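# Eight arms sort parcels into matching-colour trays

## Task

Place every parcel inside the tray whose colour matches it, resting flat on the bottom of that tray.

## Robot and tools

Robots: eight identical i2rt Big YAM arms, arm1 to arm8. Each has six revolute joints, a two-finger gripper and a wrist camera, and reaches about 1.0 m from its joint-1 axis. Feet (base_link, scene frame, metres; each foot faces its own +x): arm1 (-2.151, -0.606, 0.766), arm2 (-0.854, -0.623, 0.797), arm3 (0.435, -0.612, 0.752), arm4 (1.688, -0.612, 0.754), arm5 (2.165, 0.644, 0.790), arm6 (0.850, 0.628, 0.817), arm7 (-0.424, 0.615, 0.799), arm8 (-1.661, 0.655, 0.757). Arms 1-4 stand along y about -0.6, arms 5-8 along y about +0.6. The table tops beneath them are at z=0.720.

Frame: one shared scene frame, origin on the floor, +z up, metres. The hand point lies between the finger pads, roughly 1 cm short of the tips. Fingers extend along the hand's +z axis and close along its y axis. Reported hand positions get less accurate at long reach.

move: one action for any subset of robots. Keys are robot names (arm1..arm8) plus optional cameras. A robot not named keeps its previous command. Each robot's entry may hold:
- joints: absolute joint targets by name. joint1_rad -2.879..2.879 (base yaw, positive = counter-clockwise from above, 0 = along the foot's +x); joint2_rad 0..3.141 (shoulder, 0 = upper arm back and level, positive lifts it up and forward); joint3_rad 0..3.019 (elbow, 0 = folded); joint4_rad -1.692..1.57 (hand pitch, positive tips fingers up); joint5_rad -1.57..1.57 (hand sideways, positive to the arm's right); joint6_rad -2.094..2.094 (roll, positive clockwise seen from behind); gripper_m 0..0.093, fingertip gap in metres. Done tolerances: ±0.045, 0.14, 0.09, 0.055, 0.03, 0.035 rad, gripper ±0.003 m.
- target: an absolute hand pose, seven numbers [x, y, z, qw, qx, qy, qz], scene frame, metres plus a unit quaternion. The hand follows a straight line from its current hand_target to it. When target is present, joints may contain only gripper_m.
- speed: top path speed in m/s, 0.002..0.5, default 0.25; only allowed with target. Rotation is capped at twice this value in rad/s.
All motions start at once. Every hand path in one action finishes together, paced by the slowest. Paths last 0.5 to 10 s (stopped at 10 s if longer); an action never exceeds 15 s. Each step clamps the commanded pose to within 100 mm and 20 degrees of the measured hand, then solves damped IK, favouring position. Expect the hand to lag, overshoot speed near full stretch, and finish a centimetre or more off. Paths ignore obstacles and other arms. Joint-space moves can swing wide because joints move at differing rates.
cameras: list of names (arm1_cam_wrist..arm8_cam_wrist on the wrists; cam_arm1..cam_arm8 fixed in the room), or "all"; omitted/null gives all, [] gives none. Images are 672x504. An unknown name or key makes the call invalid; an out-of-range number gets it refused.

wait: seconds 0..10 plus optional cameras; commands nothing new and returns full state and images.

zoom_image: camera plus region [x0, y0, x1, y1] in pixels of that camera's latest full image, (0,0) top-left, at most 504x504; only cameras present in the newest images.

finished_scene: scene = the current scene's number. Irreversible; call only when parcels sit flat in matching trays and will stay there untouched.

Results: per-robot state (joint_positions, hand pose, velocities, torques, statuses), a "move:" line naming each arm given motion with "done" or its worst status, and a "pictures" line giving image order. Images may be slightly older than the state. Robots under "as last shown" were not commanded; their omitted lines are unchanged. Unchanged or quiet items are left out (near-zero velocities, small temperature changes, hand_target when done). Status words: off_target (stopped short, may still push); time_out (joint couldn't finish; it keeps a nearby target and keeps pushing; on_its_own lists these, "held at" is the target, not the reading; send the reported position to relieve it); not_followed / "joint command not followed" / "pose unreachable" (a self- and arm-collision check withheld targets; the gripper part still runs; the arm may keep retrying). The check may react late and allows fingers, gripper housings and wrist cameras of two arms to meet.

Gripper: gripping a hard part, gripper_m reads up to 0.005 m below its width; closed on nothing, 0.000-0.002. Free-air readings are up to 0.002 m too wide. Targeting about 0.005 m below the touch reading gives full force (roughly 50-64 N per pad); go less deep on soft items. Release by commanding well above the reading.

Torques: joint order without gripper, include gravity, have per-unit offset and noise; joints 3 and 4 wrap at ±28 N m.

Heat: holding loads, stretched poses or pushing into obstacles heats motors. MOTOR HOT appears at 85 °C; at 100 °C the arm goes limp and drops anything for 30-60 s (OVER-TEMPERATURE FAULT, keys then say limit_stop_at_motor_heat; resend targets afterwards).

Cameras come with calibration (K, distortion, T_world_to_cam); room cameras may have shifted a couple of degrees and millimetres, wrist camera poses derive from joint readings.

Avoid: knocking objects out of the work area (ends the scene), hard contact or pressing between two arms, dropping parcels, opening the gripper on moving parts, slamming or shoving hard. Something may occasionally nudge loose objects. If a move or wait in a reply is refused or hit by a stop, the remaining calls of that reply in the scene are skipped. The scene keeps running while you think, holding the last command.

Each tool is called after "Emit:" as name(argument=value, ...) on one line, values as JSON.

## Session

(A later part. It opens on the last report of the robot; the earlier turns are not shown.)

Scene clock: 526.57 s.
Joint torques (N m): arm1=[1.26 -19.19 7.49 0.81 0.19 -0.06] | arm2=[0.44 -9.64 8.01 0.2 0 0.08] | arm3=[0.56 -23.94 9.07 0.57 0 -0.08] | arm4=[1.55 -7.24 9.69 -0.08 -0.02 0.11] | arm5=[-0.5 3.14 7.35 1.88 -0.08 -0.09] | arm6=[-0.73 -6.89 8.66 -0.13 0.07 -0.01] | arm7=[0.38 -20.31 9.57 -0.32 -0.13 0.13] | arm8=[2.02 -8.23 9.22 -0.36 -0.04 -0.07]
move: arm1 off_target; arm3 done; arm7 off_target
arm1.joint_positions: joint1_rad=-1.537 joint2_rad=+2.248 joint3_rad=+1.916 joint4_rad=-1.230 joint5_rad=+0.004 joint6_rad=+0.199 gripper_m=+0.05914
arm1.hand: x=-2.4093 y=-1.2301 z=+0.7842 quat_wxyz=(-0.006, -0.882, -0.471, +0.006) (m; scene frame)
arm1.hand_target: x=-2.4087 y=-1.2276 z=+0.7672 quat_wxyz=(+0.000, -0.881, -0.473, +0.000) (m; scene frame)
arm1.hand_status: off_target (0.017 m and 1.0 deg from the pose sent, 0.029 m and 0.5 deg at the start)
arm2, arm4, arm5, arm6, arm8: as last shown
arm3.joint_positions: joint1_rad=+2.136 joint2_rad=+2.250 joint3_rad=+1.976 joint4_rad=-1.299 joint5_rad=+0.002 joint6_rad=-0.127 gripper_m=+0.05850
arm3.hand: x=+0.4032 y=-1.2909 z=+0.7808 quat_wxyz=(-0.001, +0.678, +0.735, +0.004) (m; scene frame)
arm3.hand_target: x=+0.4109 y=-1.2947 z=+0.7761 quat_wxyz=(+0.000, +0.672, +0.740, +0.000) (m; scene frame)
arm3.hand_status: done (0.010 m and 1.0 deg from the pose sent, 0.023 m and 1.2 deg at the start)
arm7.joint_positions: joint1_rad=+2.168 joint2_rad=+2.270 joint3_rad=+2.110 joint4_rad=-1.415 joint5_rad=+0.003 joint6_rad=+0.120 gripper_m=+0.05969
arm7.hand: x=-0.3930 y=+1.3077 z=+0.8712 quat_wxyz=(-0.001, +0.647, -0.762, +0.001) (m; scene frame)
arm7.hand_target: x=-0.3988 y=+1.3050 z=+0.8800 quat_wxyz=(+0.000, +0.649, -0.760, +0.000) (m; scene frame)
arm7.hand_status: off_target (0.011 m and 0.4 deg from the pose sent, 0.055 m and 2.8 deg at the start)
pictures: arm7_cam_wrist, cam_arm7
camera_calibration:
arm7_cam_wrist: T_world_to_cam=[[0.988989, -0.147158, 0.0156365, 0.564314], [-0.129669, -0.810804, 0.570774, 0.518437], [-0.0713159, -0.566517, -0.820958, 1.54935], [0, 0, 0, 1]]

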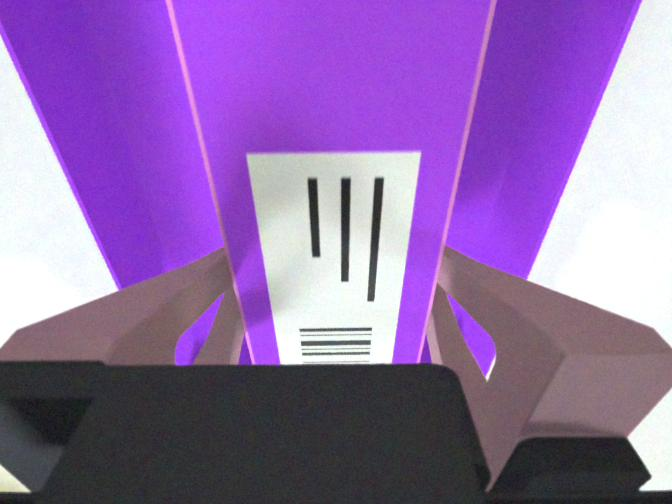

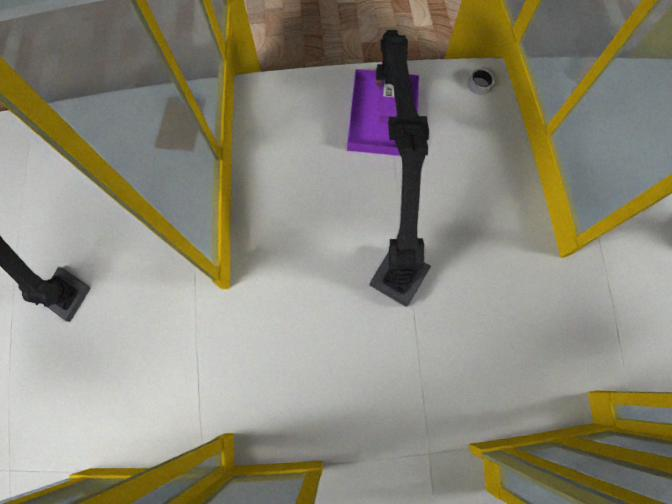

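Emit:
move(arm1={"joints":{"gripper_m":0.09}}, arm3={"joints":{"gripper_m":0.09}}, arm7={"target":[-0.402,1.282,0.83,0,-0.6494,0.7604,0],"speed":0.1}, cameras=[])

Emit:
move(arm1={"target":[-2.405,-1.22,0.91,0,0.881,0.4733,0],"speed":0.25}, arm3={"target":[0.411,-1.290,0.92,0,0.6724,0.7402,0],"speed":0.25}, arm7={"target":[-0.402,1.285,0.79,0,-0.6494,0.7604,0],"speed":0.1}, cameras=["arm7_cam_wrist","arm1_cam_wrist","arm3_cam_wrist","cam_arm1","cam_arm3"])

Scene clock: 538.27 s.
Joint torques (N m): arm1=[1.26 -19.37 7.45 0.77 0.21 -0.06] | arm2=[0.38 -9.64 8.01 0.21 0 0.08] | arm3=[0.62 -23.88 9.09 0.58 0 -0.07] | arm4=[1.55 -7.24 9.69 -0.08 -0.02 0.11] | arm5=[-0.91 3.31 7.27 1.84 -0.11 -0.01] | arm6=[-0.67 -6.95 8.68 -0.13 0.07 0] | arm7=[0.44 -20.07 8.47 0.46 -0.14 0.16] | arm8=[2.2 -8.12 9.24 -0.42 -0.05 -0.05]
move: arm1 done; arm3 done; arm7 off_target
arm1.joint_positions: joint1_rad=-1.537 joint2_rad=+2.248 joint3_rad=+1.916 joint4_rad=-1.230 joint5_rad=+0.004 joint6_rad=+0.199 gripper_m=+0.08990
arm1.joint_status: all done
arm1.hand: x=-2.4093 y=-1.2301 z=+0.7842 quat_wxyz=(-0.006, -0.882, -0.471, +0.006) (m; scene frame)
arm2, arm4, arm5, arm6, arm8: as last shown
arm3.joint_positions: joint1_rad=+2.136 joint2_rad=+2.250 joint3_rad=+1.976 joint4_rad=-1.298 joint5_rad=+0.002 joint6_rad=-0.127 gripper_m=+0.08997
arm3.joint_status: all done
arm3.hand: x=+0.4032 y=-1.2910 z=+0.7808 quat_wxyz=(-0.001, +0.678, +0.735, +0.004) (m; scene frame)
arm7.joint_positions: joint1_rad=+2.170 joint2_rad=+2.240 joint3_rad=+1.919 joint4_rad=-1.275 joint5_rad=+0.003 joint6_rad=+0.120 gripper_m=+0.05969
arm7.hand: x=-0.3957 y=+1.2802 z=+0.8197 quat_wxyz=(+0.007, +0.648, -0.762, +0.009) (m; scene frame)
arm7.hand_target: x=-0.4021 y=+1.2820 z=+0.8299 quat_wxyz=(+0.000, +0.649, -0.760, +0.000) (m; scene frame)
arm7.hand_status: off_target (0.012 m and 1.4 deg from the pose sent, 0.049 m and 0.4 deg at the start)
pictures: none

Scene clock: 539.87 s.
Joint torques (N m): arm1=[1.44 -18.43 11.79 -0.27 0.19 -0.02] | arm2=[0.44 -9.64 8.01 0.2 0 0.08] | arm3=[0.56 -24.29 14.37 -0.32 -0.01 -0.06] | arm4=[1.55 -7.24 9.69 -0.09 -0.02 0.11] | arm5=[-0.85 3.25 7.36 1.88 -0.1 -0.05] | arm6=[-0.73 -6.95 8.66 -0.14 0.08 -0.01] | arm7=[0.62 -17.44 8.57 0.54 -0.13 0.17] | arm8=[1.96 -8.06 9.14 -0.38 -0.04 -0.05]
move: arm1 done; arm3 off_target; arm7 off_target
arm1.joint_positions: joint1_rad=-1.537 joint2_rad=+2.126 joint3_rad=+2.038 joint4_rad=-1.498 joint5_rad=+0.004 joint6_rad=+0.199 gripper_m=+0.08990
arm1.hand: x=-2.4023 y=-1.2108 z=+0.9086 quat_wxyz=(+0.001, -0.882, -0.471, -0.004) (m; scene frame)
arm1.hand_target: x=-2.4048 y=-1.2198 z=+0.9100 quat_wxyz=(+0.000, -0.881, -0.473, +0.000) (m; scene frame)
arm1.hand_status: done (0.010 m and 0.5 deg from the pose sent, 0.126 m and 1.0 deg at the start)
arm2, arm4, arm5, arm6, arm8: as last shown
arm3.joint_positions: joint1_rad=+2.136 joint2_rad=+2.178 joint3_rad=+2.153 joint4_rad=-1.591 joint5_rad=+0.002 joint6_rad=-0.127 gripper_m=+0.08997
arm3.hand: x=+0.4033 y=-1.2763 z=+0.8950 quat_wxyz=(-0.015, +0.678, +0.735, +0.021) (m; scene frame)
arm3.hand_target: x=+0.4110 y=-1.2885 z=+0.9200 quat_wxyz=(+0.000, +0.672, +0.740, +0.000) (m; scene frame)
arm3.hand_status: off_target (0.030 m and 3.1 deg from the pose sent, 0.139 m and 1.0 deg at the start; pose on its path clipped on 8 of 48 steps)
arm7.joint_positions: joint1_rad=+2.170 joint2_rad=+2.250 joint3_rad=+1.893 joint4_rad=-1.203 joint5_rad=+0.003 joint6_rad=+0.120 gripper_m=+0.05969
arm7.hand: x=-0.3955 y=+1.2873 z=+0.8043 quat_wxyz=(-0.005, +0.648, -0.762, -0.004) (m; scene frame)
arm7.hand_target: x=-0.4020 y=+1.2847 z=+0.7902 quat_wxyz=(+0.000, +0.649, -0.760, +0.000) (m; scene frame)
arm7.hand_status: off_target (0.016 m and 0.8 deg from the pose sent, 0.031 m and 1.4 deg at the start)
pictures: arm1_cam_wrist, arm3_cam_wrist, arm7_cam_wrist, cam_arm1, cam_arm3
camera_calibration:
arm1_cam_wrist: T_world_to_cam=[[-0.822523, 0.5687, -0.0060073, -1.28085], [0.460216, 0.671752, 0.580474, 1.39621], [0.334151, 0.474689, -0.814256, 2.24393], [0, 0, 0, 1]]
arm3_cam_wrist: T_world_to_cam=[[-0.997061, -0.0766131, 0.000358052, 0.302846], [-0.0597349, 0.780314, 0.622529, 0.468729], [-0.0479732, 0.620677, -0.782597, 1.63593], [0, 0, 0, 1]]
arm7_cam_wrist: T_world_to_cam=[[0.989314, -0.145112, 0.0141642, 0.56347], [-0.128147, -0.819066, 0.559204, 0.56034], [-0.0695461, -0.555043, -0.828909, 1.47498], [0, 0, 0, 1]]

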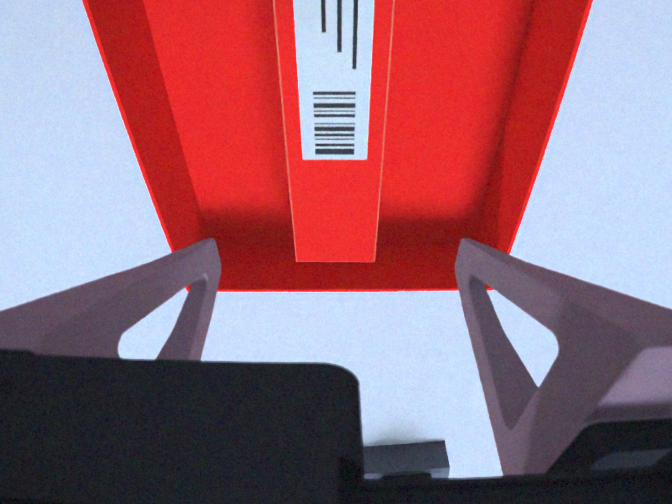

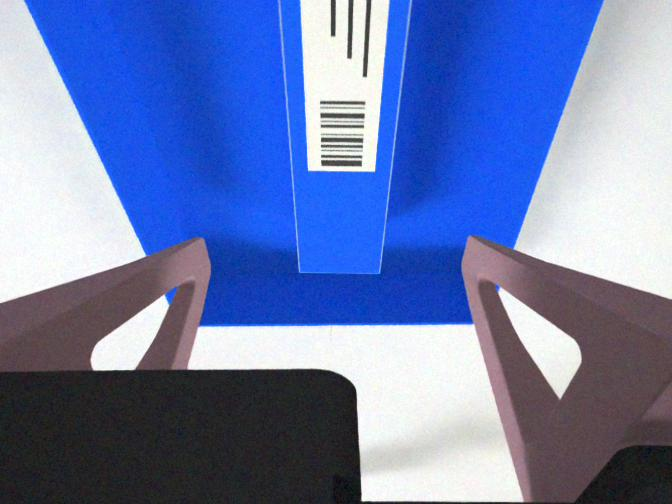

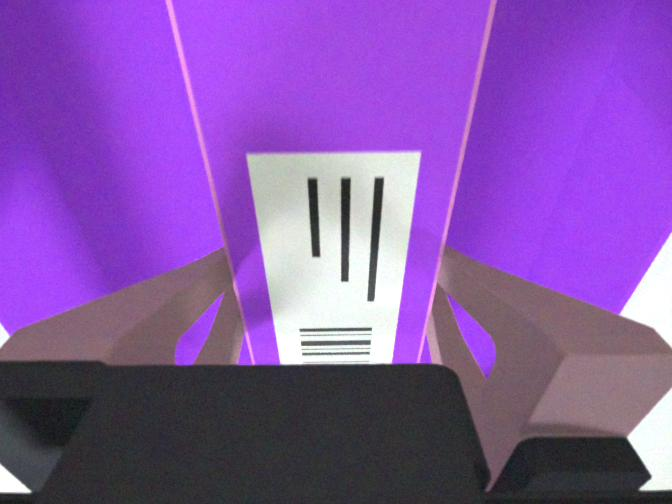

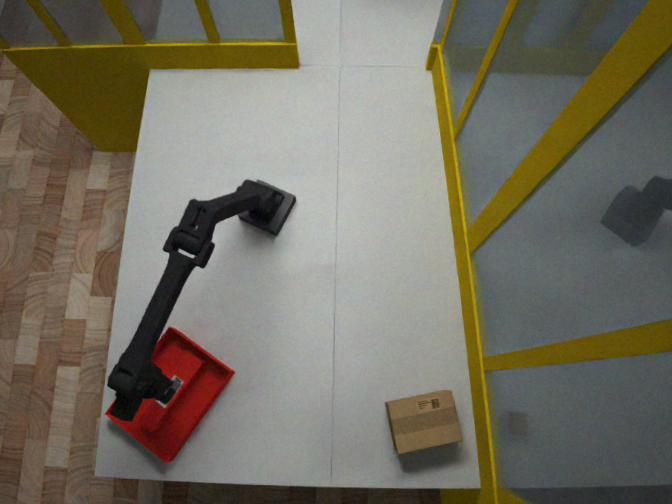

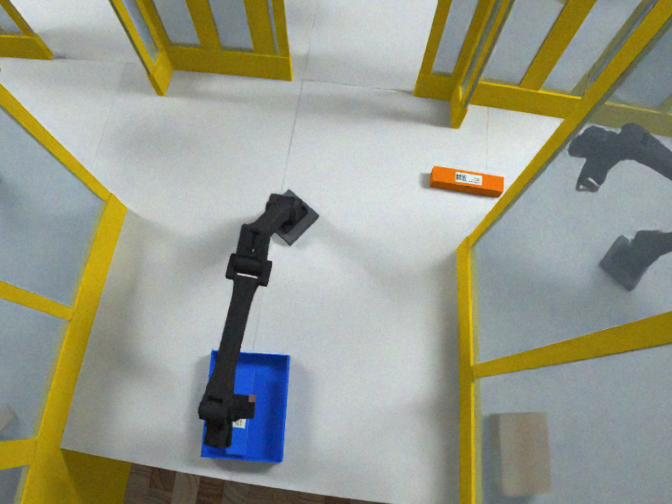

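Emit:
move(arm3={"target":[0.410,-0.973,1.06,0,0.6724,0.7402,0],"speed":0.35}, arm1={"target":[-2.28,-0.93,1.06,0,0.829,0.559,0],"speed":0.35}, arm4={"joints":{"joint1_rad":0.8}}, arm7={"target":[-0.402,1.285,0.770,0,-0.6494,0.7604,0],"speed":0.05}, cameras=["cam_arm1","cam_arm3"])

Emit:
move(arm3={"joints":{"joint1_rad":-2.189}}, arm7={"joints":{"gripper_m":0.09}}, cameras=[])

Emit:
move(arm3={"target":[1.045,-0.393,0.91,0,0,1,0],"speed":0.35}, arm7={"target":[-0.402,1.275,0.92,0,-0.6494,0.7604,0],"speed":0.25}, cameras=["arm3_cam_wrist","arm7_cam_wrist","cam_arm3"])

Scene clock: 556.97 s.
Joint torques (N m): arm1=[2.08 -6.48 7.94 -0.2 0.12 -0.08] | arm2=[0.44 -9.64 8.01 0.2 0 0.08] | arm3=[-1.73 -10.99 9.31 -0.24 -0.01 -0.26] | arm4=[-1.08 -7.47 9.69 -0.1 -0.07 0.1] | arm5=[-1.08 3.31 7.43 1.81 -0.11 -0.09] | arm6=[-0.73 -6.89 8.65 -0.14 0.08 -0.01] | arm7=[0.5 -17.61 8.34 0.58 -0.13 0.16] | arm8=[1.85 -8.06 9.14 -0.39 -0.04 -0.05]
move: arm1 off_target; arm3 done; arm4 done; arm7 off_target
arm1.joint_positions: joint1_rad=-1.528 joint2_rad=+1.251 joint3_rad=+1.338 joint4_rad=-1.632 joint5_rad=+0.005 joint6_rad=+0.024 gripper_m=+0.08990
arm1.hand: x=-2.2853 y=-0.9313 z=+1.0677 quat_wxyz=(-0.010, -0.835, -0.550, +0.013) (m; scene frame)
arm1.hand_target: x=-2.2801 y=-0.9299 z=+1.0602 quat_wxyz=(+0.000, -0.829, -0.559, +0.000) (m; scene frame)
arm1.hand_status: off_target (0.009 m and 2.3 deg from the pose sent, 0.342 m and 11.8 deg at the start)
arm2, arm5, arm6, arm8: as last shown
arm3.joint_positions: joint1_rad=+2.134 joint2_rad=+1.286 joint3_rad=+1.395 joint4_rad=-1.668 joint5_rad=+0.002 joint6_rad=-0.141 gripper_m=+0.08997
arm3.hand: x=+0.4154 y=-0.9764 z=+1.0582 quat_wxyz=(+0.003, +0.673, +0.739, -0.001) (m; scene frame)
arm3.hand_target: x=+0.4101 y=-0.9731 z=+1.0600 quat_wxyz=(+0.000, +0.672, +0.740, +0.000) (m; scene frame)
arm3.hand_status: done (0.007 m and 0.4 deg from the pose sent, 0.345 m and 3.1 deg at the start)
arm4.joint_positions: joint1_rad=+0.814 joint2_rad=+1.295 joint3_rad=+1.452 joint4_rad=-1.685 joint5_rad=+0.013 joint6_rad=+0.030 gripper_m=+0.08992
arm4.joint_status: all done
arm4.hand: x=+1.6222 y=-0.2430 z=+1.0783 quat_wxyz=(-0.011, +0.763, -0.646, -0.014) (m; scene frame)
arm7.joint_positions: joint1_rad=+2.170 joint2_rad=+2.271 joint3_rad=+1.879 joint4_rad=-1.166 joint5_rad=+0.003 joint6_rad=+0.120 gripper_m=+0.05969
arm7.hand: x=-0.3954 y=+1.2883 z=+0.7854 quat_wxyz=(-0.006, +0.648, -0.762, -0.005) (m; scene frame)
arm7.hand_target: x=-0.4019 y=+1.2847 z=+0.7702 quat_wxyz=(+0.000, +0.649, -0.760, +0.000) (m; scene frame)
arm7.hand_status: off_target (0.017 m and 0.9 deg from the pose sent, 0.035 m and 0.8 deg at the start)
pictures: cam_arm1, cam_arm3

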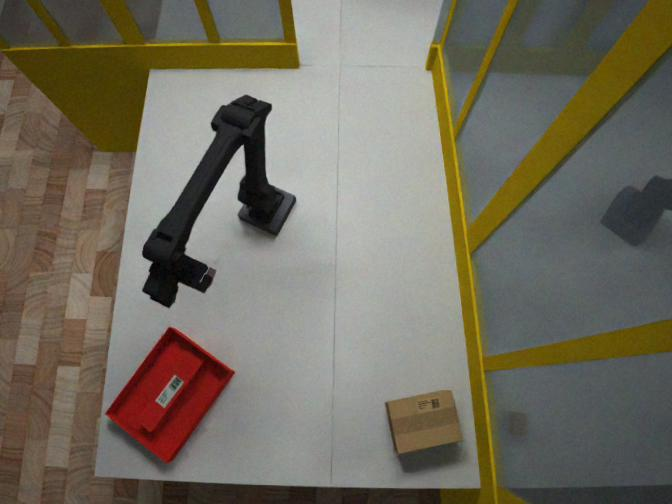

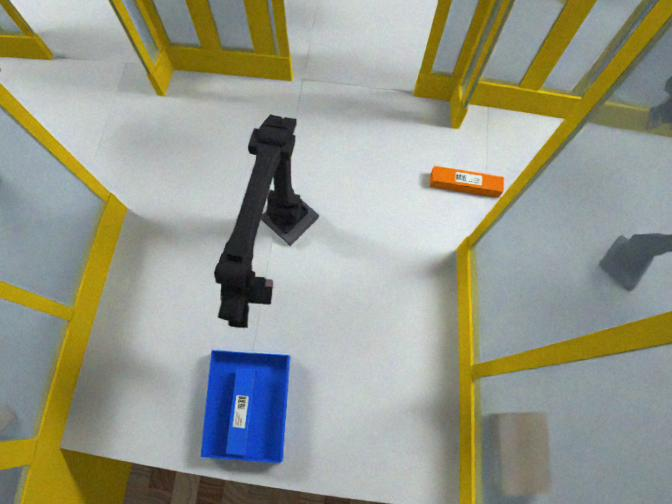

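Scene clock: 560.70 s.
Joint torques (N m): arm1=[2.49 -6.65 7.88 -0.06 0.12 -0.07] | arm2=[0.44 -9.64 7.99 0.18 0 0.08] | arm3=[-0.26 -10.75 9.31 -0.18 -0.16 -0.19] | arm4=[-1.08 -7.47 9.68 -0.1 -0.07 0.11] | arm5=[-0.73 2.96 7.47 1.88 -0.09 -0.04] | arm6=[-0.67 -6.95 8.66 -0.13 0.07 0] | arm7=[0.56 -17.55 8.36 0.59 -0.12 0.17] | arm8=[1.85 -8.35 9.18 -0.43 -0.02 -0.05]
move: arm3 done; arm7 done
arm1, arm2, arm4, arm5, arm6, arm8: as last shown
arm1.hand: x=-2.2852 y=-0.9314 z=+1.0677 quat_wxyz=(-0.010, -0.835, -0.550, +0.013) (m; scene frame)
arm3.joint_positions: joint1_rad=-2.193 joint2_rad=+1.286 joint3_rad=+1.395 joint4_rad=-1.668 joint5_rad=+0.006 joint6_rad=-0.142 gripper_m=+0.09001
arm3.joint_status: all done
arm3.hand: x=+0.7769 y=-0.4944 z=+1.0631 quat_wxyz=(-0.010, +0.238, -0.971, +0.000) (m; scene frame)
arm7.joint_positions: joint1_rad=+2.170 joint2_rad=+2.271 joint3_rad=+1.879 joint4_rad=-1.166 joint5_rad=+0.003 joint6_rad=+0.120 gripper_m=+0.08994
arm7.joint_status: all done
arm7.hand: x=-0.3954 y=+1.2883 z=+0.7854 quat_wxyz=(-0.006, +0.648, -0.762, -0.005) (m; scene frame)
pictures: none

Scene clock: 562.73 s.
Joint torques (N m): arm1=[2.37 -6.77 7.88 -0.18 0.16 -0.06] | arm2=[0.44 -9.64 8.01 0.2 0 0.08] | arm3=[0.15 -22.36 14.08 -0.29 0 0.11] | arm4=[-1.08 -7.47 9.68 -0.09 -0.07 0.11] | arm5=[-0.79 3.25 7.45 1.65 -0.06 -0.04] | arm6=[-0.67 -6.95 8.66 -0.12 0.08 0] | arm7=[0.44 -18.61 14.9 -0.36 -0.17 0.16] | arm8=[2.08 -8.18 9.2 -0.36 -0.05 -0.05]
move: arm3 off_target; arm7 off_target
arm1, arm2, arm4, arm5, arm6, arm8: as last shown
arm3.joint_positions: joint1_rad=-2.193 joint2_rad=+2.084 joint3_rad=+1.962 joint4_rad=-1.496 joint5_rad=+0.001 joint6_rad=+0.330 gripper_m=+0.09001
arm3.hand: x=+1.0332 y=-0.4026 z=+0.8914 quat_wxyz=(+0.019, +0.004, -1.000, +0.005) (m; scene frame)
arm3.hand_target: x=+1.0440 y=-0.3934 z=+0.9100 quat_wxyz=(+0.000, +0.000, -1.000, +0.000) (m; scene frame)
arm3.hand_status: off_target (0.024 m and 2.3 deg from the pose sent, 0.325 m and 27.6 deg at the start)
arm7.joint_positions: joint1_rad=+2.170 joint2_rad=+2.141 joint3_rad=+1.942 joint4_rad=-1.431 joint5_rad=+0.003 joint6_rad=+0.120 gripper_m=+0.08994
arm7.hand: x=-0.3966 y=+1.2571 z=+0.8926 quat_wxyz=(+0.019, +0.648, -0.761, +0.022) (m; scene frame)
arm7.hand_target: x=-0.4021 y=+1.2734 z=+0.9202 quat_wxyz=(+0.000, +0.649, -0.760, +0.000) (m; scene frame)
arm7.hand_status: off_target (0.033 m and 3.3 deg from the pose sent, 0.135 m and 0.9 deg at the start)
pictures: arm3_cam_wrist, arm7_cam_wrist, cam_arm3
camera_calibration:
arm3_cam_wrist: T_world_to_cam=[[0.00408928, -0.99979, 0.0201017, -0.425745], [-0.790072, 0.00909233, 0.612946, 0.279431], [-0.613, -0.0183883, -0.789869, 1.45401], [0, 0, 0, 1]]
arm7_cam_wrist: T_world_to_cam=[[0.989371, -0.143812, 0.0215198, 0.550816], [-0.126429, -0.777624, 0.615887, 0.384019], [-0.0718376, -0.612062, -0.78754, 1.56518], [0, 0, 0, 1]]

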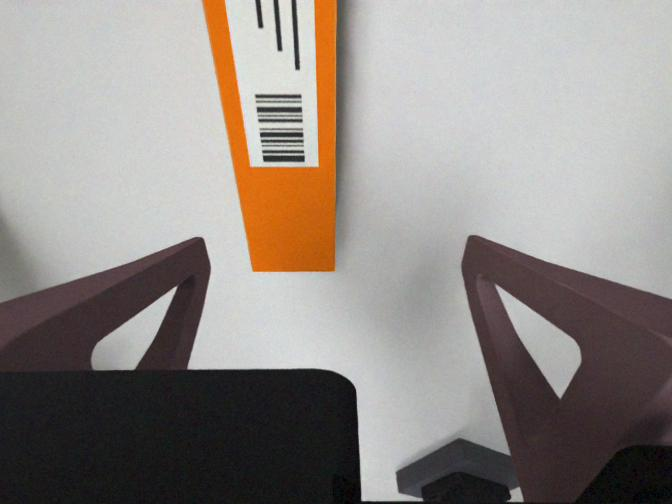

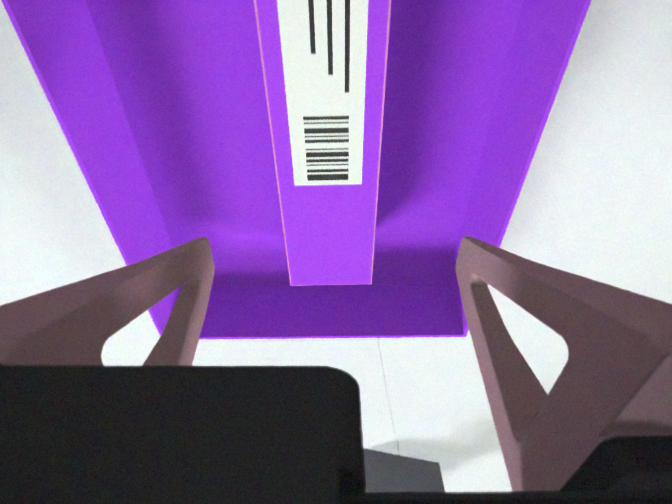

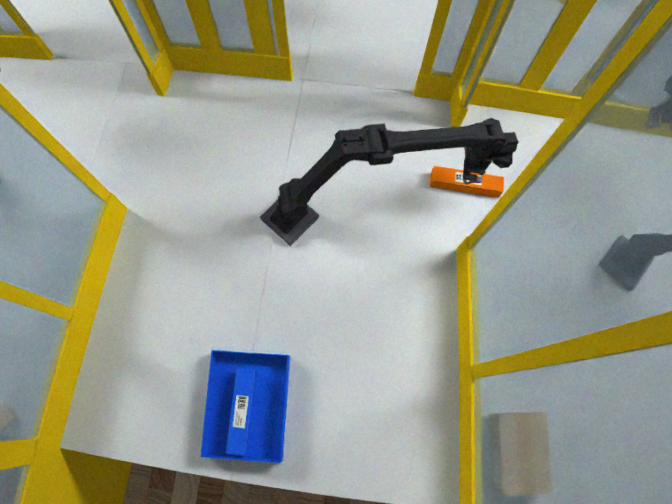

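Emit:
move(arm3={"target":[1.077,-0.368,0.87,0,0,1,0],"speed":0.2}, arm7={"target":[-0.40,0.98,1.06,0,-0.684,0.729,0],"speed":0.3}, cameras=[])

Emit:
move(arm3={"target":[1.077,-0.368,0.782,0,0,1,0],"speed":0.2}, cameras=["arm3_cam_wrist"])

Scene clock: 577.70 s.
Joint torques (N m): arm1=[2.26 -6.42 7.99 -0.2 0.12 -0.06] | arm2=[0.38 -9.64 8.01 0.2 0 0.08] | arm3=[0.5 -23.18 14.13 -0.02 -0.02 0.13] | arm4=[-1.08 -7.47 9.69 -0.1 -0.07 0.11] | arm5=[-1.03 2.78 7.3 1.73 -0.09 -0.05] | arm6=[-0.73 -6.89 8.65 -0.14 0.08 -0.01] | arm7=[-0.97 -8 9.01 -0.23 -0.14 0.01] | arm8=[1.9 -8.18 9.2 -0.36 -0.02 -0.04]
move: arm3 off_target; arm7 done
arm1, arm4, arm5: as last shown
arm2.joint_positions: joint1_rad=-1.454 joint2_rad=+1.271 joint3_rad=+1.324 joint4_rad=-1.602 joint5_rad=+0.001 joint6_rad=-0.032 gripper_m=+0.08993
arm2.hand: x=-0.6663 y=-0.3139 z=+1.0845 quat_wxyz=(-0.010, +0.505, -0.863, -0.005) (m; scene frame)
arm3.joint_positions: joint1_rad=-2.179 joint2_rad=+2.214 joint3_rad=+2.093 joint4_rad=-1.497 joint5_rad=+0.001 joint6_rad=+0.349 gripper_m=+0.09001
arm3.hand: x=+1.0647 y=-0.3818 z=+0.8575 quat_wxyz=(+0.019, +0.002, -1.000, +0.006) (m; scene frame)
arm3.hand_target: x=+1.0759 y=-0.3683 z=+0.8701 quat_wxyz=(+0.000, +0.000, -1.000, +0.000) (m; scene frame)
arm3.hand_status: off_target (0.022 m and 2.3 deg from the pose sent, 0.060 m and 2.3 deg at the start)
arm6.joint_positions: joint1_rad=-1.338 joint2_rad=+1.286 joint3_rad=+1.269 joint4_rad=-1.551 joint5_rad=-0.001 joint6_rad=-0.005 gripper_m=+0.08987
arm6.hand: x=+0.7139 y=+0.2918 z=+1.0778 quat_wxyz=(-0.001, -0.828, -0.561, +0.001) (m; scene frame)
arm7.joint_positions: joint1_rad=+2.157 joint2_rad=+1.296 joint3_rad=+1.290 joint4_rad=-1.543 joint5_rad=+0.003 joint6_rad=+0.010 gripper_m=+0.08994
arm7.hand: x=-0.4029 y=+0.9854 z=+1.0656 quat_wxyz=(-0.010, +0.684, -0.729, -0.008) (m; scene frame)
arm7.hand_target: x=-0.4001 y=+0.9801 z=+1.0600 quat_wxyz=(+0.000, +0.684, -0.729, +0.000) (m; scene frame)
arm7.hand_status: done (0.008 m and 1.5 deg from the pose sent, 0.324 m and 6.5 deg at the start)
arm8.joint_positions: joint1_rad=+0.408 joint2_rad=+1.265 joint3_rad=+1.418 joint4_rad=-1.672 joint5_rad=-0.001 joint6_rad=+0.008 gripper_m=+0.08992
arm8.hand: x=-1.7327 y=+0.2999 z=+1.0827 quat_wxyz=(-0.018, -0.776, -0.630, +0.020) (m; scene frame)
pictures: none

Scene clock: 578.93 s.
Joint torques (N m): arm1=[2.32 -6.36 7.92 -0.12 0.14 -0.04] | arm2=[0.44 -9.64 7.99 0.2 0 0.08] | arm3=[0.56 -25.58 9.57 0.54 0 0.13] | arm4=[-1.08 -7.47 9.69 -0.1 -0.07 0.11] | arm5=[-0.85 3.19 7.39 1.88 -0.1 -0.05] | arm6=[-0.79 -7 8.65 -0.13 0.08 -0.01] | arm7=[-1.08 -7.88 9.06 -0.23 -0.15 0.04] | arm8=[1.96 -8.12 9.25 -0.42 -0.04 -0.05]
move: arm3 off_target
arm1, arm2, arm4, arm6, arm7, arm8: as last shown
arm3.joint_positions: joint1_rad=-2.179 joint2_rad=+2.286 joint3_rad=+2.000 joint4_rad=-1.320 joint5_rad=+0.001 joint6_rad=+0.349 gripper_m=+0.09001
arm3.hand: x=+1.0729 y=-0.3785 z=+0.7749 quat_wxyz=(+0.014, +0.002, -1.000, +0.004) (m; scene frame)
arm3.hand_target: x=+1.0767 y=-0.3680 z=+0.7821 quat_wxyz=(+0.000, +0.000, -1.000, +0.000) (m; scene frame)
arm3.hand_status: off_target (0.013 m and 1.7 deg from the pose sent, 0.078 m and 2.3 deg at the start)
arm5.joint_positions: joint1_rad=-0.422 joint2_rad=+0.625 joint3_rad=+1.427 joint4_rad=-1.371 joint5_rad=+0.120 joint6_rad=-0.097 gripper_m=+0.09396
arm5.hand: x=+2.0004 y=+0.7998 z=+1.3402 quat_wxyz=(-0.234, +0.830, -0.279, -0.422) (m; scene frame)
pictures: arm3_cam_wrist
camera_calibration:
arm3_cam_wrist: T_world_to_cam=[[-0.00148531, -0.999855, 0.0169401, -0.39112], [-0.796722, 0.0114209, 0.604238, 0.396749], [-0.604344, -0.0125991, -0.796624, 1.38497], [0, 0, 0, 1]]

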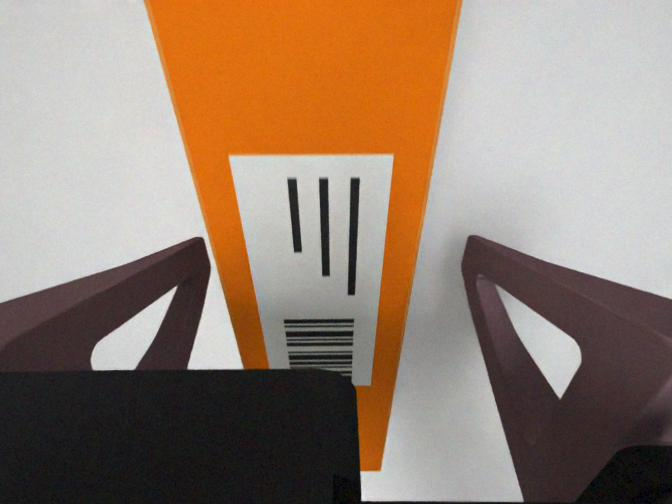

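Emit:
move(arm3={"joints":{"gripper_m":0.045}}, cameras=[])

Emit:
move(arm3={"target":[1.077,-0.368,0.91,0,0,1,0],"speed":0.25}, cameras=[])

Emit:
move(arm3={"target":[0.777,-0.494,1.05,0,0.17,0.985,0],"speed":0.35}, cameras=["cam_arm3"])

Emit:
move(arm3={"joints":{"joint1_rad":-1.2}}, cameras=["arm3_cam_wrist"])

Emit:
move(arm3={"target":[0.6,-0.01,0.92,0,-0.6361,0.7716,0],"speed":0.35}, arm6={"joints":{"joint1_rad":-0.9}}, cameras=["cam_arm6","cam_arm3"])

Emit:
move(arm3={"target":[0.6,-0.01,0.795,0,-0.6361,0.7716,0],"speed":0.15}, cameras=[])

Emit:
move(arm3={"target":[0.6,-0.01,0.774,0,-0.6361,0.7716,0],"speed":0.04}, cameras=["cam_arm3","arm3_cam_wrist"])

Scene clock: 593.83 s.
Joint torques (N m): arm1=[2.43 -6.53 7.86 -0.14 0.15 -0.1] | arm2=[0.44 -9.64 8.01 0.2 0 0.08] | arm3=[0.56 -25.11 9.63 0.53 0 0.13] | arm4=[-1.08 -7.41 9.69 -0.1 -0.07 0.11] | arm5=[-0.5 3.08 7.46 1.87 -0.1 0] | arm6=[-0.73 -6.95 8.66 -0.16 0.07 -0.01] | arm7=[-1.08 -7.88 8.99 -0.23 -0.16 0.03] | arm8=[1.96 -7.88 9.25 -0.46 -0.06 -0.05]
move: arm3 off_target
arm1, arm2, arm4, arm5, arm6, arm7, arm8: as last shown
arm3.joint_positions: joint1_rad=-2.179 joint2_rad=+2.286 joint3_rad=+2.000 joint4_rad=-1.320 joint5_rad=+0.001 joint6_rad=+0.349 gripper_m=+0.05850
arm3.joint_status: gripper_m off_target (ended at +0.05853, target +0.04500)
arm3.hand: x=+1.0730 y=-0.3785 z=+0.7749 quat_wxyz=(+0.014, +0.002, -1.000, +0.004) (m; scene frame)
arm7.joint_positions: joint1_rad=+2.157 joint2_rad=+1.296 joint3_rad=+1.290 joint4_rad=-1.543 joint5_rad=+0.003 joint6_rad=+0.009 gripper_m=+0.08994
arm7.hand: x=-0.4029 y=+0.9854 z=+1.0656 quat_wxyz=(-0.010, +0.685, -0.729, -0.008) (m; scene frame)
pictures: none

Scene clock: 595.37 s.
Joint torques (N m): arm1=[2.2 -6.59 7.88 -0.05 0.11 -0.07] | arm2=[0.44 -9.64 8.01 0.2 0 0.08] | arm3=[0.62 -25.58 14.24 -0.27 -0.02 0.14] | arm4=[-1.08 -7.41 9.69 -0.1 -0.07 0.11] | arm5=[-0.44 3.78 7.5 1.78 -0.1 -0.06] | arm6=[-0.73 -6.95 8.62 -0.14 0.08 0] | arm7=[-1.14 -7.94 9.06 -0.21 -0.16 0.03] | arm8=[2.14 -8.23 9.22 -0.4 -0.05 -0.05]
move: arm3 off_target
arm1, arm2, arm4, arm5, arm6, arm7, arm8: as last shown
arm3.joint_positions: joint1_rad=-2.179 joint2_rad=+2.235 joint3_rad=+2.185 joint4_rad=-1.588 joint5_rad=+0.001 joint6_rad=+0.349 gripper_m=+0.05850
arm3.hand: x=+1.0673 y=-0.3810 z=+0.8790 quat_wxyz=(+0.029, +0.002, -1.000, +0.009) (m; scene frame)
arm3.hand_target: x=+1.0754 y=-0.3686 z=+0.9099 quat_wxyz=(+0.000, +0.000, -1.000, -0.001) (m; scene frame)
arm3.hand_status: off_target (0.035 m and 3.4 deg from the pose sent, 0.136 m and 1.6 deg at the start; pose on its path clipped on 7 of 46 steps)
pictures: none

Scene clock: 597.27 s.
Joint torques (N m): arm1=[1.96 -6.53 7.99 -0.2 0.13 -0.09] | arm2=[0.44 -9.64 8.01 0.2 0 0.08] | arm3=[-1.55 -11.28 9.4 -0.25 0.09 0.07] | arm4=[-1.08 -7.47 9.69 -0.1 -0.07 0.1] | arm5=[-0.56 3.14 7.49 1.83 -0.08 -0.06] | arm6=[-0.62 -6.89 8.65 -0.14 0.08 -0.01] | arm7=[-1.26 -8.18 9.03 -0.27 -0.15 0.04] | arm8=[1.96 -8.06 9.2 -0.43 -0.03 -0.05]
move: arm3 done
arm1, arm2, arm4, arm5, arm6, arm7, arm8: as last shown
arm3.joint_positions: joint1_rad=-2.179 joint2_rad=+1.301 joint3_rad=+1.366 joint4_rad=-1.641 joint5_rad=+0.000 joint6_rad=+0.663 gripper_m=+0.05850
arm3.hand: x=+0.7778 y=-0.4876 z=+1.0470 quat_wxyz=(+0.000, -0.155, -0.988, -0.002) (m; scene frame)
arm3.hand_target: x=+0.7769 y=-0.4939 z=+1.0499 quat_wxyz=(+0.000, -0.170, -0.985, +0.000) (m; scene frame)
arm3.hand_status: done (0.007 m and 1.8 deg from the pose sent, 0.355 m and 20.1 deg at the start)
pictures: cam_arm3

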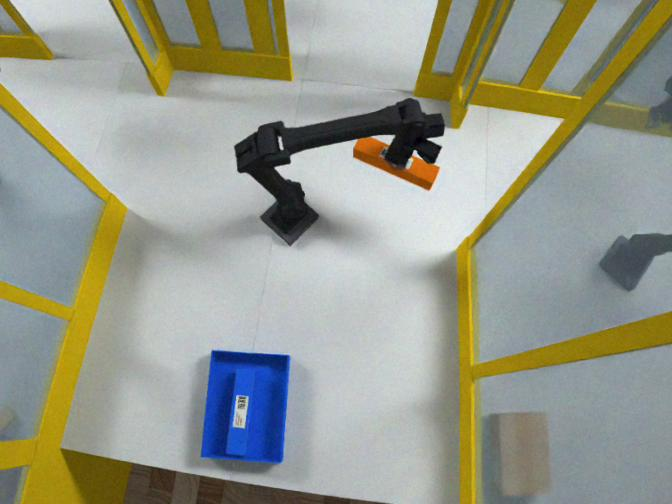

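Scene clock: 598.83 s.
Joint torques (N m): arm1=[2.2 -6.65 7.87 -0.18 0.11 -0.07] | arm2=[0.44 -9.64 8.01 0.2 0 0.08] | arm3=[0.32 -11.28 9.42 -0.27 -0.01 0.13] | arm4=[-1.08 -7.47 9.69 -0.1 -0.07 0.11] | arm5=[-0.85 3.6 7.36 1.78 -0.06 -0.05] | arm6=[-0.73 -7 8.65 -0.14 0.08 -0.01] | arm7=[-0.91 -8.23 9.05 -0.25 -0.15 0.03] | arm8=[1.96 -7.88 9.21 -0.44 -0.03 -0.05]
move: arm3 done
arm1.joint_positions: joint1_rad=-1.528 joint2_rad=+1.251 joint3_rad=+1.338 joint4_rad=-1.632 joint5_rad=+0.005 joint6_rad=+0.024 gripper_m=+0.08990
arm1.hand: x=-2.2852 y=-0.9314 z=+1.0677 quat_wxyz=(-0.010, -0.835, -0.550, +0.013) (m; scene frame)
arm2, arm5, arm6, arm7, arm8: as last shown
arm3.joint_positions: joint1_rad=-1.212 joint2_rad=+1.301 joint3_rad=+1.366 joint4_rad=-1.641 joint5_rad=+0.002 joint6_rad=+0.665 gripper_m=+0.05851
arm3.joint_status: all done
arm3.hand: x=+0.5259 y=-0.2589 z=+1.0469 quat_wxyz=(-0.003, +0.321, -0.947, +0.001) (m; scene frame)
arm4.joint_positions: joint1_rad=+0.814 joint2_rad=+1.295 joint3_rad=+1.452 joint4_rad=-1.685 joint5_rad=+0.013 joint6_rad=+0.030 gripper_m=+0.08992
arm4.hand: x=+1.6222 y=-0.2430 z=+1.0783 quat_wxyz=(-0.011, +0.763, -0.646, -0.014) (m; scene frame)
pictures: arm3_cam_wrist
camera_calibration:
arm3_cam_wrist: T_world_to_cam=[[0.604475, -0.796518, 0.0130235, -0.538888], [-0.655047, -0.487677, 0.577135, -0.380106], [-0.453347, -0.357394, -0.816545, 1.12473], [0, 0, 0, 1]]

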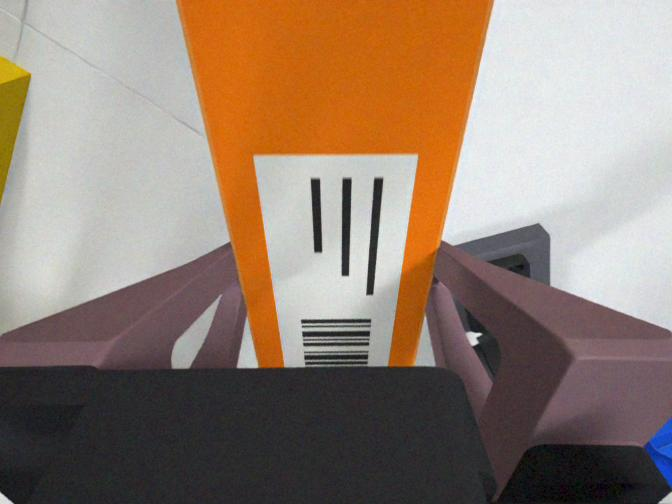

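Scene clock: 600.97 s.
Joint torques (N m): arm1=[2.67 -6.24 7.92 -0.17 0.13 -0.1] | arm2=[0.44 -9.64 7.99 0.2 0 0.08] | arm3=[-1.85 -21.54 14.22 -0.39 -0.27 -0.19] | arm4=[-1.08 -7.47 9.69 -0.1 -0.07 0.11] | arm5=[-1.08 3.19 7.57 1.85 -0.12 -0.06] | arm6=[-0.15 -6.95 8.65 -0.14 0.07 -0.01] | arm7=[-1.26 -8.06 9.03 -0.2 -0.15 0.03] | arm8=[1.9 -8.23 9.16 -0.4 -0.05 -0.06]
move: arm3 off_target; arm6 done
arm1, arm2, arm4, arm5, arm7, arm8: as last shown
arm3.joint_positions: joint1_rad=-1.214 joint2_rad=+2.010 joint3_rad=+1.863 joint4_rad=-1.476 joint5_rad=+0.001 joint6_rad=-0.059 gripper_m=+0.05852
arm3.hand: x=+0.5880 y=-0.0229 z=+0.8987 quat_wxyz=(+0.017, +0.635, -0.772, +0.015) (m; scene frame)
arm3.hand_target: x=+0.5997 y=-0.0113 z=+0.9201 quat_wxyz=(-0.001, +0.636, -0.772, +0.000) (m; scene frame)
arm3.hand_status: off_target (0.028 m and 2.6 deg from the pose sent, 0.289 m and 41.5 deg at the start)
arm6.joint_positions: joint1_rad=-0.907 joint2_rad=+1.286 joint3_rad=+1.269 joint4_rad=-1.551 joint5_rad=-0.001 joint6_rad=-0.004 gripper_m=+0.08988
arm6.joint_status: all done
arm6.hand: x=+0.8670 y=+0.2655 z=+1.0777 quat_wxyz=(-0.001, -0.689, -0.725, +0.001) (m; scene frame)
pictures: cam_arm3, cam_arm6

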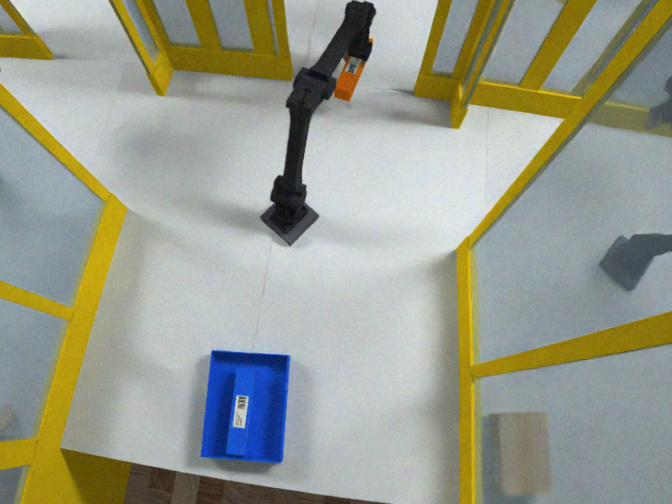

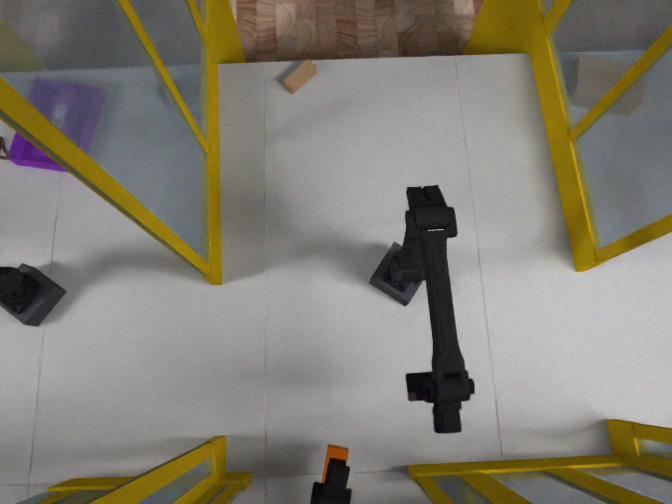

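Scene clock: 602.53 s.
Joint torques (N m): arm1=[2.37 -6.71 7.98 -0.13 0.13 -0.07] | arm2=[0.44 -9.64 8.01 0.2 0 0.08] | arm3=[-1.85 -22.48 9.14 0.61 -0.27 -0.21] | arm4=[-1.08 -7.47 9.69 -0.1 -0.07 0.11] | arm5=[-0.62 2.9 7.49 1.83 -0.08 -0.06] | arm6=[-0.09 -6.95 8.65 -0.14 0.07 -0.01] | arm7=[-1.03 -7.94 9.02 -0.24 -0.15 0.04] | arm8=[1.96 -8.12 9.17 -0.4 -0.02 -0.06]
move: arm3 off_target
arm1, arm2, arm4, arm5, arm6, arm7, arm8: as last shown
arm3.joint_positions: joint1_rad=-1.214 joint2_rad=+2.096 joint3_rad=+1.714 joint4_rad=-1.217 joint5_rad=+0.001 joint6_rad=-0.060 gripper_m=+0.05852
arm3.hand: x=+0.5907 y=-0.0139 z=+0.7919 quat_wxyz=(+0.007, +0.635, -0.772, +0.008) (m; scene frame)
arm3.hand_target: x=+0.6000 y=-0.0102 z=+0.7951 quat_wxyz=(+0.000, +0.636, -0.772, +0.000) (m; scene frame)
arm3.hand_status: off_target (0.011 m and 1.3 deg from the pose sent, 0.105 m and 2.6 deg at the start)
pictures: none

Scene clock: 603.67 s.
Joint torques (N m): arm1=[2.2 -7.06 7.94 -0.13 0.14 -0.1] | arm2=[0.38 -9.64 7.99 0.2 0 0.08] | arm3=[-1.85 -21.54 8.69 0.58 -0.26 -0.21] | arm4=[-1.08 -7.47 9.69 -0.1 -0.07 0.11] | arm5=[-0.26 3.02 7.49 1.8 -0.08 -0.05] | arm6=[-0.03 -6.95 8.65 -0.14 0.08 -0.01] | arm7=[-1.14 -8 9.02 -0.23 -0.15 0.03] | arm8=[2.02 -8.29 9.25 -0.36 -0.03 -0.05]
move: arm3 done
arm1, arm4, arm5, arm6: as last shown
arm2.joint_positions: joint1_rad=-1.454 joint2_rad=+1.271 joint3_rad=+1.324 joint4_rad=-1.602 joint5_rad=+0.001 joint6_rad=-0.032 gripper_m=+0.08993
arm2.hand: x=-0.6663 y=-0.3139 z=+1.0845 quat_wxyz=(-0.010, +0.505, -0.863, -0.005) (m; scene frame)
arm3.joint_positions: joint1_rad=-1.214 joint2_rad=+2.108 joint3_rad=+1.696 joint4_rad=-1.174 joint5_rad=+0.000 joint6_rad=-0.060 gripper_m=+0.05852
arm3.hand: x=+0.5913 y=-0.0115 z=+0.7785 quat_wxyz=(+0.002, +0.635, -0.772, +0.004) (m; scene frame)
arm3.hand_target: x=+0.5999 y=-0.0102 z=+0.7740 quat_wxyz=(+0.000, +0.636, -0.772, +0.000) (m; scene frame)
arm3.hand_status: done (0.010 m and 0.5 deg from the pose sent, 0.021 m and 1.3 deg at the start)
arm7.joint_positions: joint1_rad=+2.157 joint2_rad=+1.296 joint3_rad=+1.290 joint4_rad=-1.543 joint5_rad=+0.003 joint6_rad=+0.009 gripper_m=+0.08994
arm7.hand: x=-0.4029 y=+0.9854 z=+1.0656 quat_wxyz=(-0.010, +0.685, -0.729, -0.008) (m; scene frame)
arm8.joint_positions: joint1_rad=+0.408 joint2_rad=+1.265 joint3_rad=+1.418 joint4_rad=-1.672 joint5_rad=-0.001 joint6_rad=+0.008 gripper_m=+0.08992
arm8.hand: x=-1.7327 y=+0.2999 z=+1.0827 quat_wxyz=(-0.018, -0.776, -0.630, +0.020) (m; scene frame)
pictures: arm3_cam_wrist, cam_arm3
camera_calibration:
arm3_cam_wrist: T_world_to_cam=[[0.980259, -0.197271, 0.0132731, -0.593364], [-0.167202, -0.791266, 0.588168, -0.362227], [-0.105526, -0.578776, -0.80863, 0.809271], [0, 0, 0, 1]]

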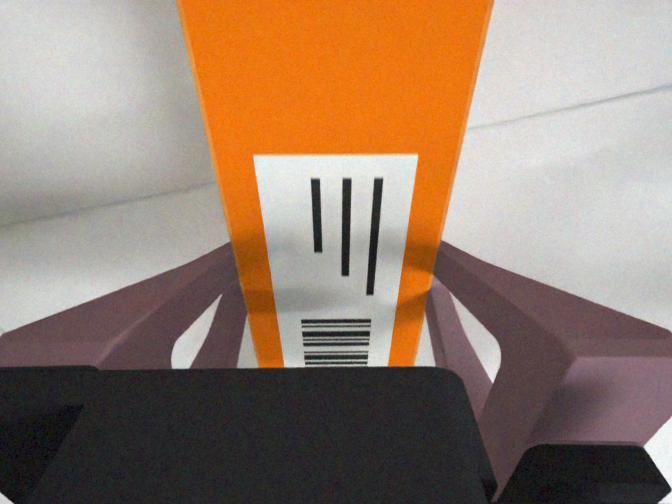

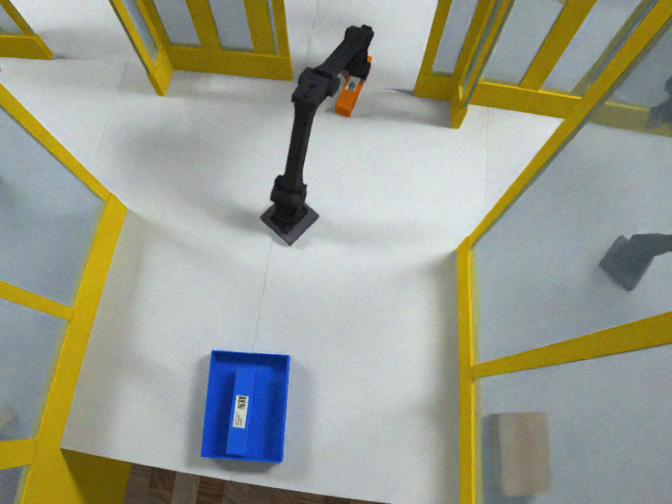

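Emit:
move(arm3={"joints":{"gripper_m":0.09}}, cameras=[])

Emit:
move(arm3={"target":[0.6,-0.012,0.9,0,-0.6361,0.7716,0],"speed":0.25}, cameras=[])

Emit:
move(arm3={"target":[0.525,-0.28,1.06,0,-0.609,0.793,0],"speed":0.35}, arm6={"joints":{"joint1_rad":-1.33}}, cameras=[])

Emit:
move(arm6={"target":[0.602,-0.016,0.9,0,0.772,0.636,0],"speed":0.35}, cameras=["arm6_cam_wrist"])

Scene clock: 614.13 s.
Joint torques (N m): arm1=[2.14 -6.83 7.99 -0.17 0.14 -0.07] | arm2=[0.44 -9.64 8.01 0.2 0 0.08] | arm3=[-1.73 -21.6 8.68 0.57 -0.26 -0.21] | arm4=[-1.08 -7.47 9.68 -0.1 -0.07 0.11] | arm5=[-0.67 2.67 7.32 1.8 -0.08 -0.04] | arm6=[-0.03 -6.95 8.64 -0.16 0.07 -0.02] | arm7=[-0.97 -8.06 9.05 -0.27 -0.14 0.03] | arm8=[1.9 -8.18 9.24 -0.4 -0.02 -0.04]
move: arm3 done
arm1, arm2, arm4, arm6, arm7, arm8: as last shown
arm3.joint_positions: joint1_rad=-1.214 joint2_rad=+2.108 joint3_rad=+1.696 joint4_rad=-1.173 joint5_rad=+0.000 joint6_rad=-0.060 gripper_m=+0.08988
arm3.joint_status: all done
arm3.hand: x=+0.5913 y=-0.0114 z=+0.7785 quat_wxyz=(+0.002, +0.635, -0.772, +0.004) (m; scene frame)
arm5.joint_positions: joint1_rad=-0.422 joint2_rad=+0.625 joint3_rad=+1.427 joint4_rad=-1.371 joint5_rad=+0.120 joint6_rad=-0.097 gripper_m=+0.09396
arm5.hand: x=+2.0004 y=+0.7998 z=+1.3402 quat_wxyz=(-0.234, +0.830, -0.279, -0.422) (m; scene frame)
pictures: none

Scene clock: 615.57 s.
Joint torques (N m): arm1=[2.02 -6.53 7.88 -0.13 0.14 -0.08] | arm2=[0.44 -9.64 7.99 0.2 0 0.08] | arm3=[-1.9 -22.24 13.45 -0.2 -0.23 -0.21] | arm4=[-1.08 -7.47 9.68 -0.1 -0.07 0.11] | arm5=[-0.5 3.19 7.34 1.76 -0.08 -0.03] | arm6=[-0.09 -6.89 8.65 -0.14 0.07 -0.01] | arm7=[-1.03 -7.94 9.03 -0.25 -0.15 0.04] | arm8=[1.73 -8.18 9.14 -0.4 -0.07 -0.07]
move: arm3 off_target
arm1, arm2, arm4, arm5, arm6, arm7, arm8: as last shown
arm3.joint_positions: joint1_rad=-1.215 joint2_rad=+2.018 joint3_rad=+1.821 joint4_rad=-1.425 joint5_rad=+0.000 joint6_rad=-0.061 gripper_m=+0.08996
arm3.hand: x=+0.5883 y=-0.0234 z=+0.8782 quat_wxyz=(+0.017, +0.635, -0.772, +0.015) (m; scene frame)
arm3.hand_target: x=+0.5998 y=-0.0131 z=+0.9002 quat_wxyz=(-0.001, +0.636, -0.772, +0.000) (m; scene frame)
arm3.hand_status: off_target (0.027 m and 2.5 deg from the pose sent, 0.122 m and 0.5 deg at the start; pose on its path clipped on 3 of 43 steps)
pictures: none

Scene clock: 617.33 s.
Joint torques (N m): arm1=[2.14 -6.77 7.95 -0.03 0.13 -0.03] | arm2=[0.44 -9.64 8.01 0.2 0 0.08] | arm3=[-1.85 -10.17 9.26 -0.29 -0.26 0.13] | arm4=[-1.08 -7.41 9.68 -0.1 -0.07 0.11] | arm5=[-1.03 3.37 7.41 1.87 -0.08 -0.03] | arm6=[-1.14 -7 8.65 -0.13 0.02 -0.02] | arm7=[-1.14 -8.12 9.05 -0.17 -0.16 0.03] | arm8=[2.02 -8.12 9.18 -0.43 -0.03 -0.06]
move: arm3 done; arm6 done
arm1, arm2, arm4, arm5, arm7, arm8: as last shown
arm3.joint_positions: joint1_rad=-1.215 joint2_rad=+1.253 joint3_rad=+1.357 joint4_rad=-1.672 joint5_rad=+0.000 joint6_rad=-0.023 gripper_m=+0.08996
arm3.hand: x=+0.5218 y=-0.2764 z=+1.0592 quat_wxyz=(-0.005, +0.621, -0.784, -0.001) (m; scene frame)
arm3.hand_target: x=+0.5250 y=-0.2799 z=+1.0599 quat_wxyz=(+0.000, +0.609, -0.793, +0.000) (m; scene frame)
arm3.hand_status: done (0.005 m and 1.8 deg from the pose sent, 0.321 m and 4.6 deg at the start)
arm6.joint_positions: joint1_rad=-1.323 joint2_rad=+1.286 joint3_rad=+1.269 joint4_rad=-1.551 joint5_rad=+0.000 joint6_rad=-0.003 gripper_m=+0.08988
arm6.joint_status: all done
arm6.hand: x=+0.7185 y=+0.2900 z=+1.0778 quat_wxyz=(-0.001, -0.824, -0.566, +0.001) (m; scene frame)
pictures: none

Scene clock: 619.57 s.
Joint torques (N m): arm1=[2.49 -6.53 7.94 -0.14 0.15 -0.06] | arm2=[0.44 -9.64 8.01 0.2 0 0.08] | arm3=[-1.73 -10.05 9.28 -0.2 -0.26 0.13] | arm4=[-1.03 -7.47 9.69 -0.1 -0.07 0.11] | arm5=[-0.26 3.08 7.23 1.88 -0.09 -0.04] | arm6=[-0.38 -17.03 12.83 -0.2 0 -0.17] | arm7=[-0.97 -8 9.03 -0.18 -0.14 0.03] | arm8=[2.08 -8.06 9.2 -0.38 -0.04 -0.05]
move: arm6 off_target
arm1, arm2, arm4, arm5, arm7, arm8: as last shown
arm3.joint_positions: joint1_rad=-1.215 joint2_rad=+1.253 joint3_rad=+1.357 joint4_rad=-1.673 joint5_rad=+0.000 joint6_rad=-0.023 gripper_m=+0.08996
arm3.hand: x=+0.5218 y=-0.2765 z=+1.0592 quat_wxyz=(-0.005, +0.621, -0.784, -0.001) (m; scene frame)
arm6.joint_positions: joint1_rad=-1.323 joint2_rad=+2.233 joint3_rad=+2.044 joint4_rad=-1.416 joint5_rad=+0.000 joint6_rad=-0.165 gripper_m=+0.08988
arm6.hand: x=+0.6056 y=-0.0009 z=+0.8871 quat_wxyz=(+0.009, -0.776, -0.631, -0.014) (m; scene frame)
arm6.hand_target: x=+0.6023 y=-0.0151 z=+0.9001 quat_wxyz=(+0.000, -0.772, -0.636, +0.000) (m; scene frame)
arm6.hand_status: off_target (0.020 m and 2.1 deg from the pose sent, 0.373 m and 10.0 deg at the start)
pictures: arm6_cam_wrist
camera_calibration:
arm6_cam_wrist: T_world_to_cam=[[-0.980477, 0.196626, 0.00159113, 0.591073], [0.157931, 0.782651, 0.602092, -0.623237], [0.117142, 0.590589, -0.798425, 0.762154], [0, 0, 0, 1]]

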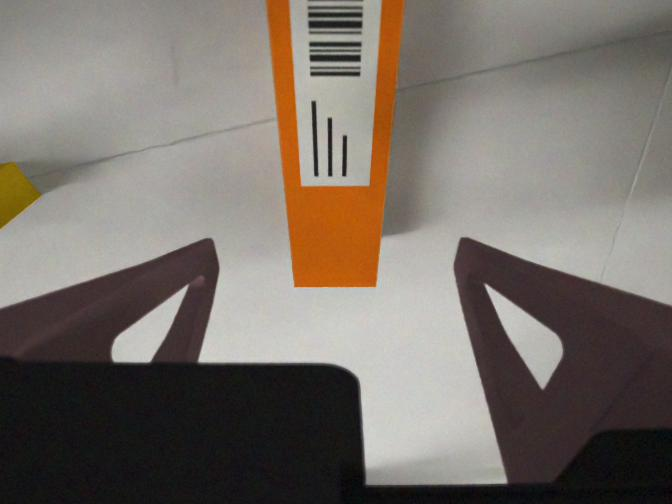

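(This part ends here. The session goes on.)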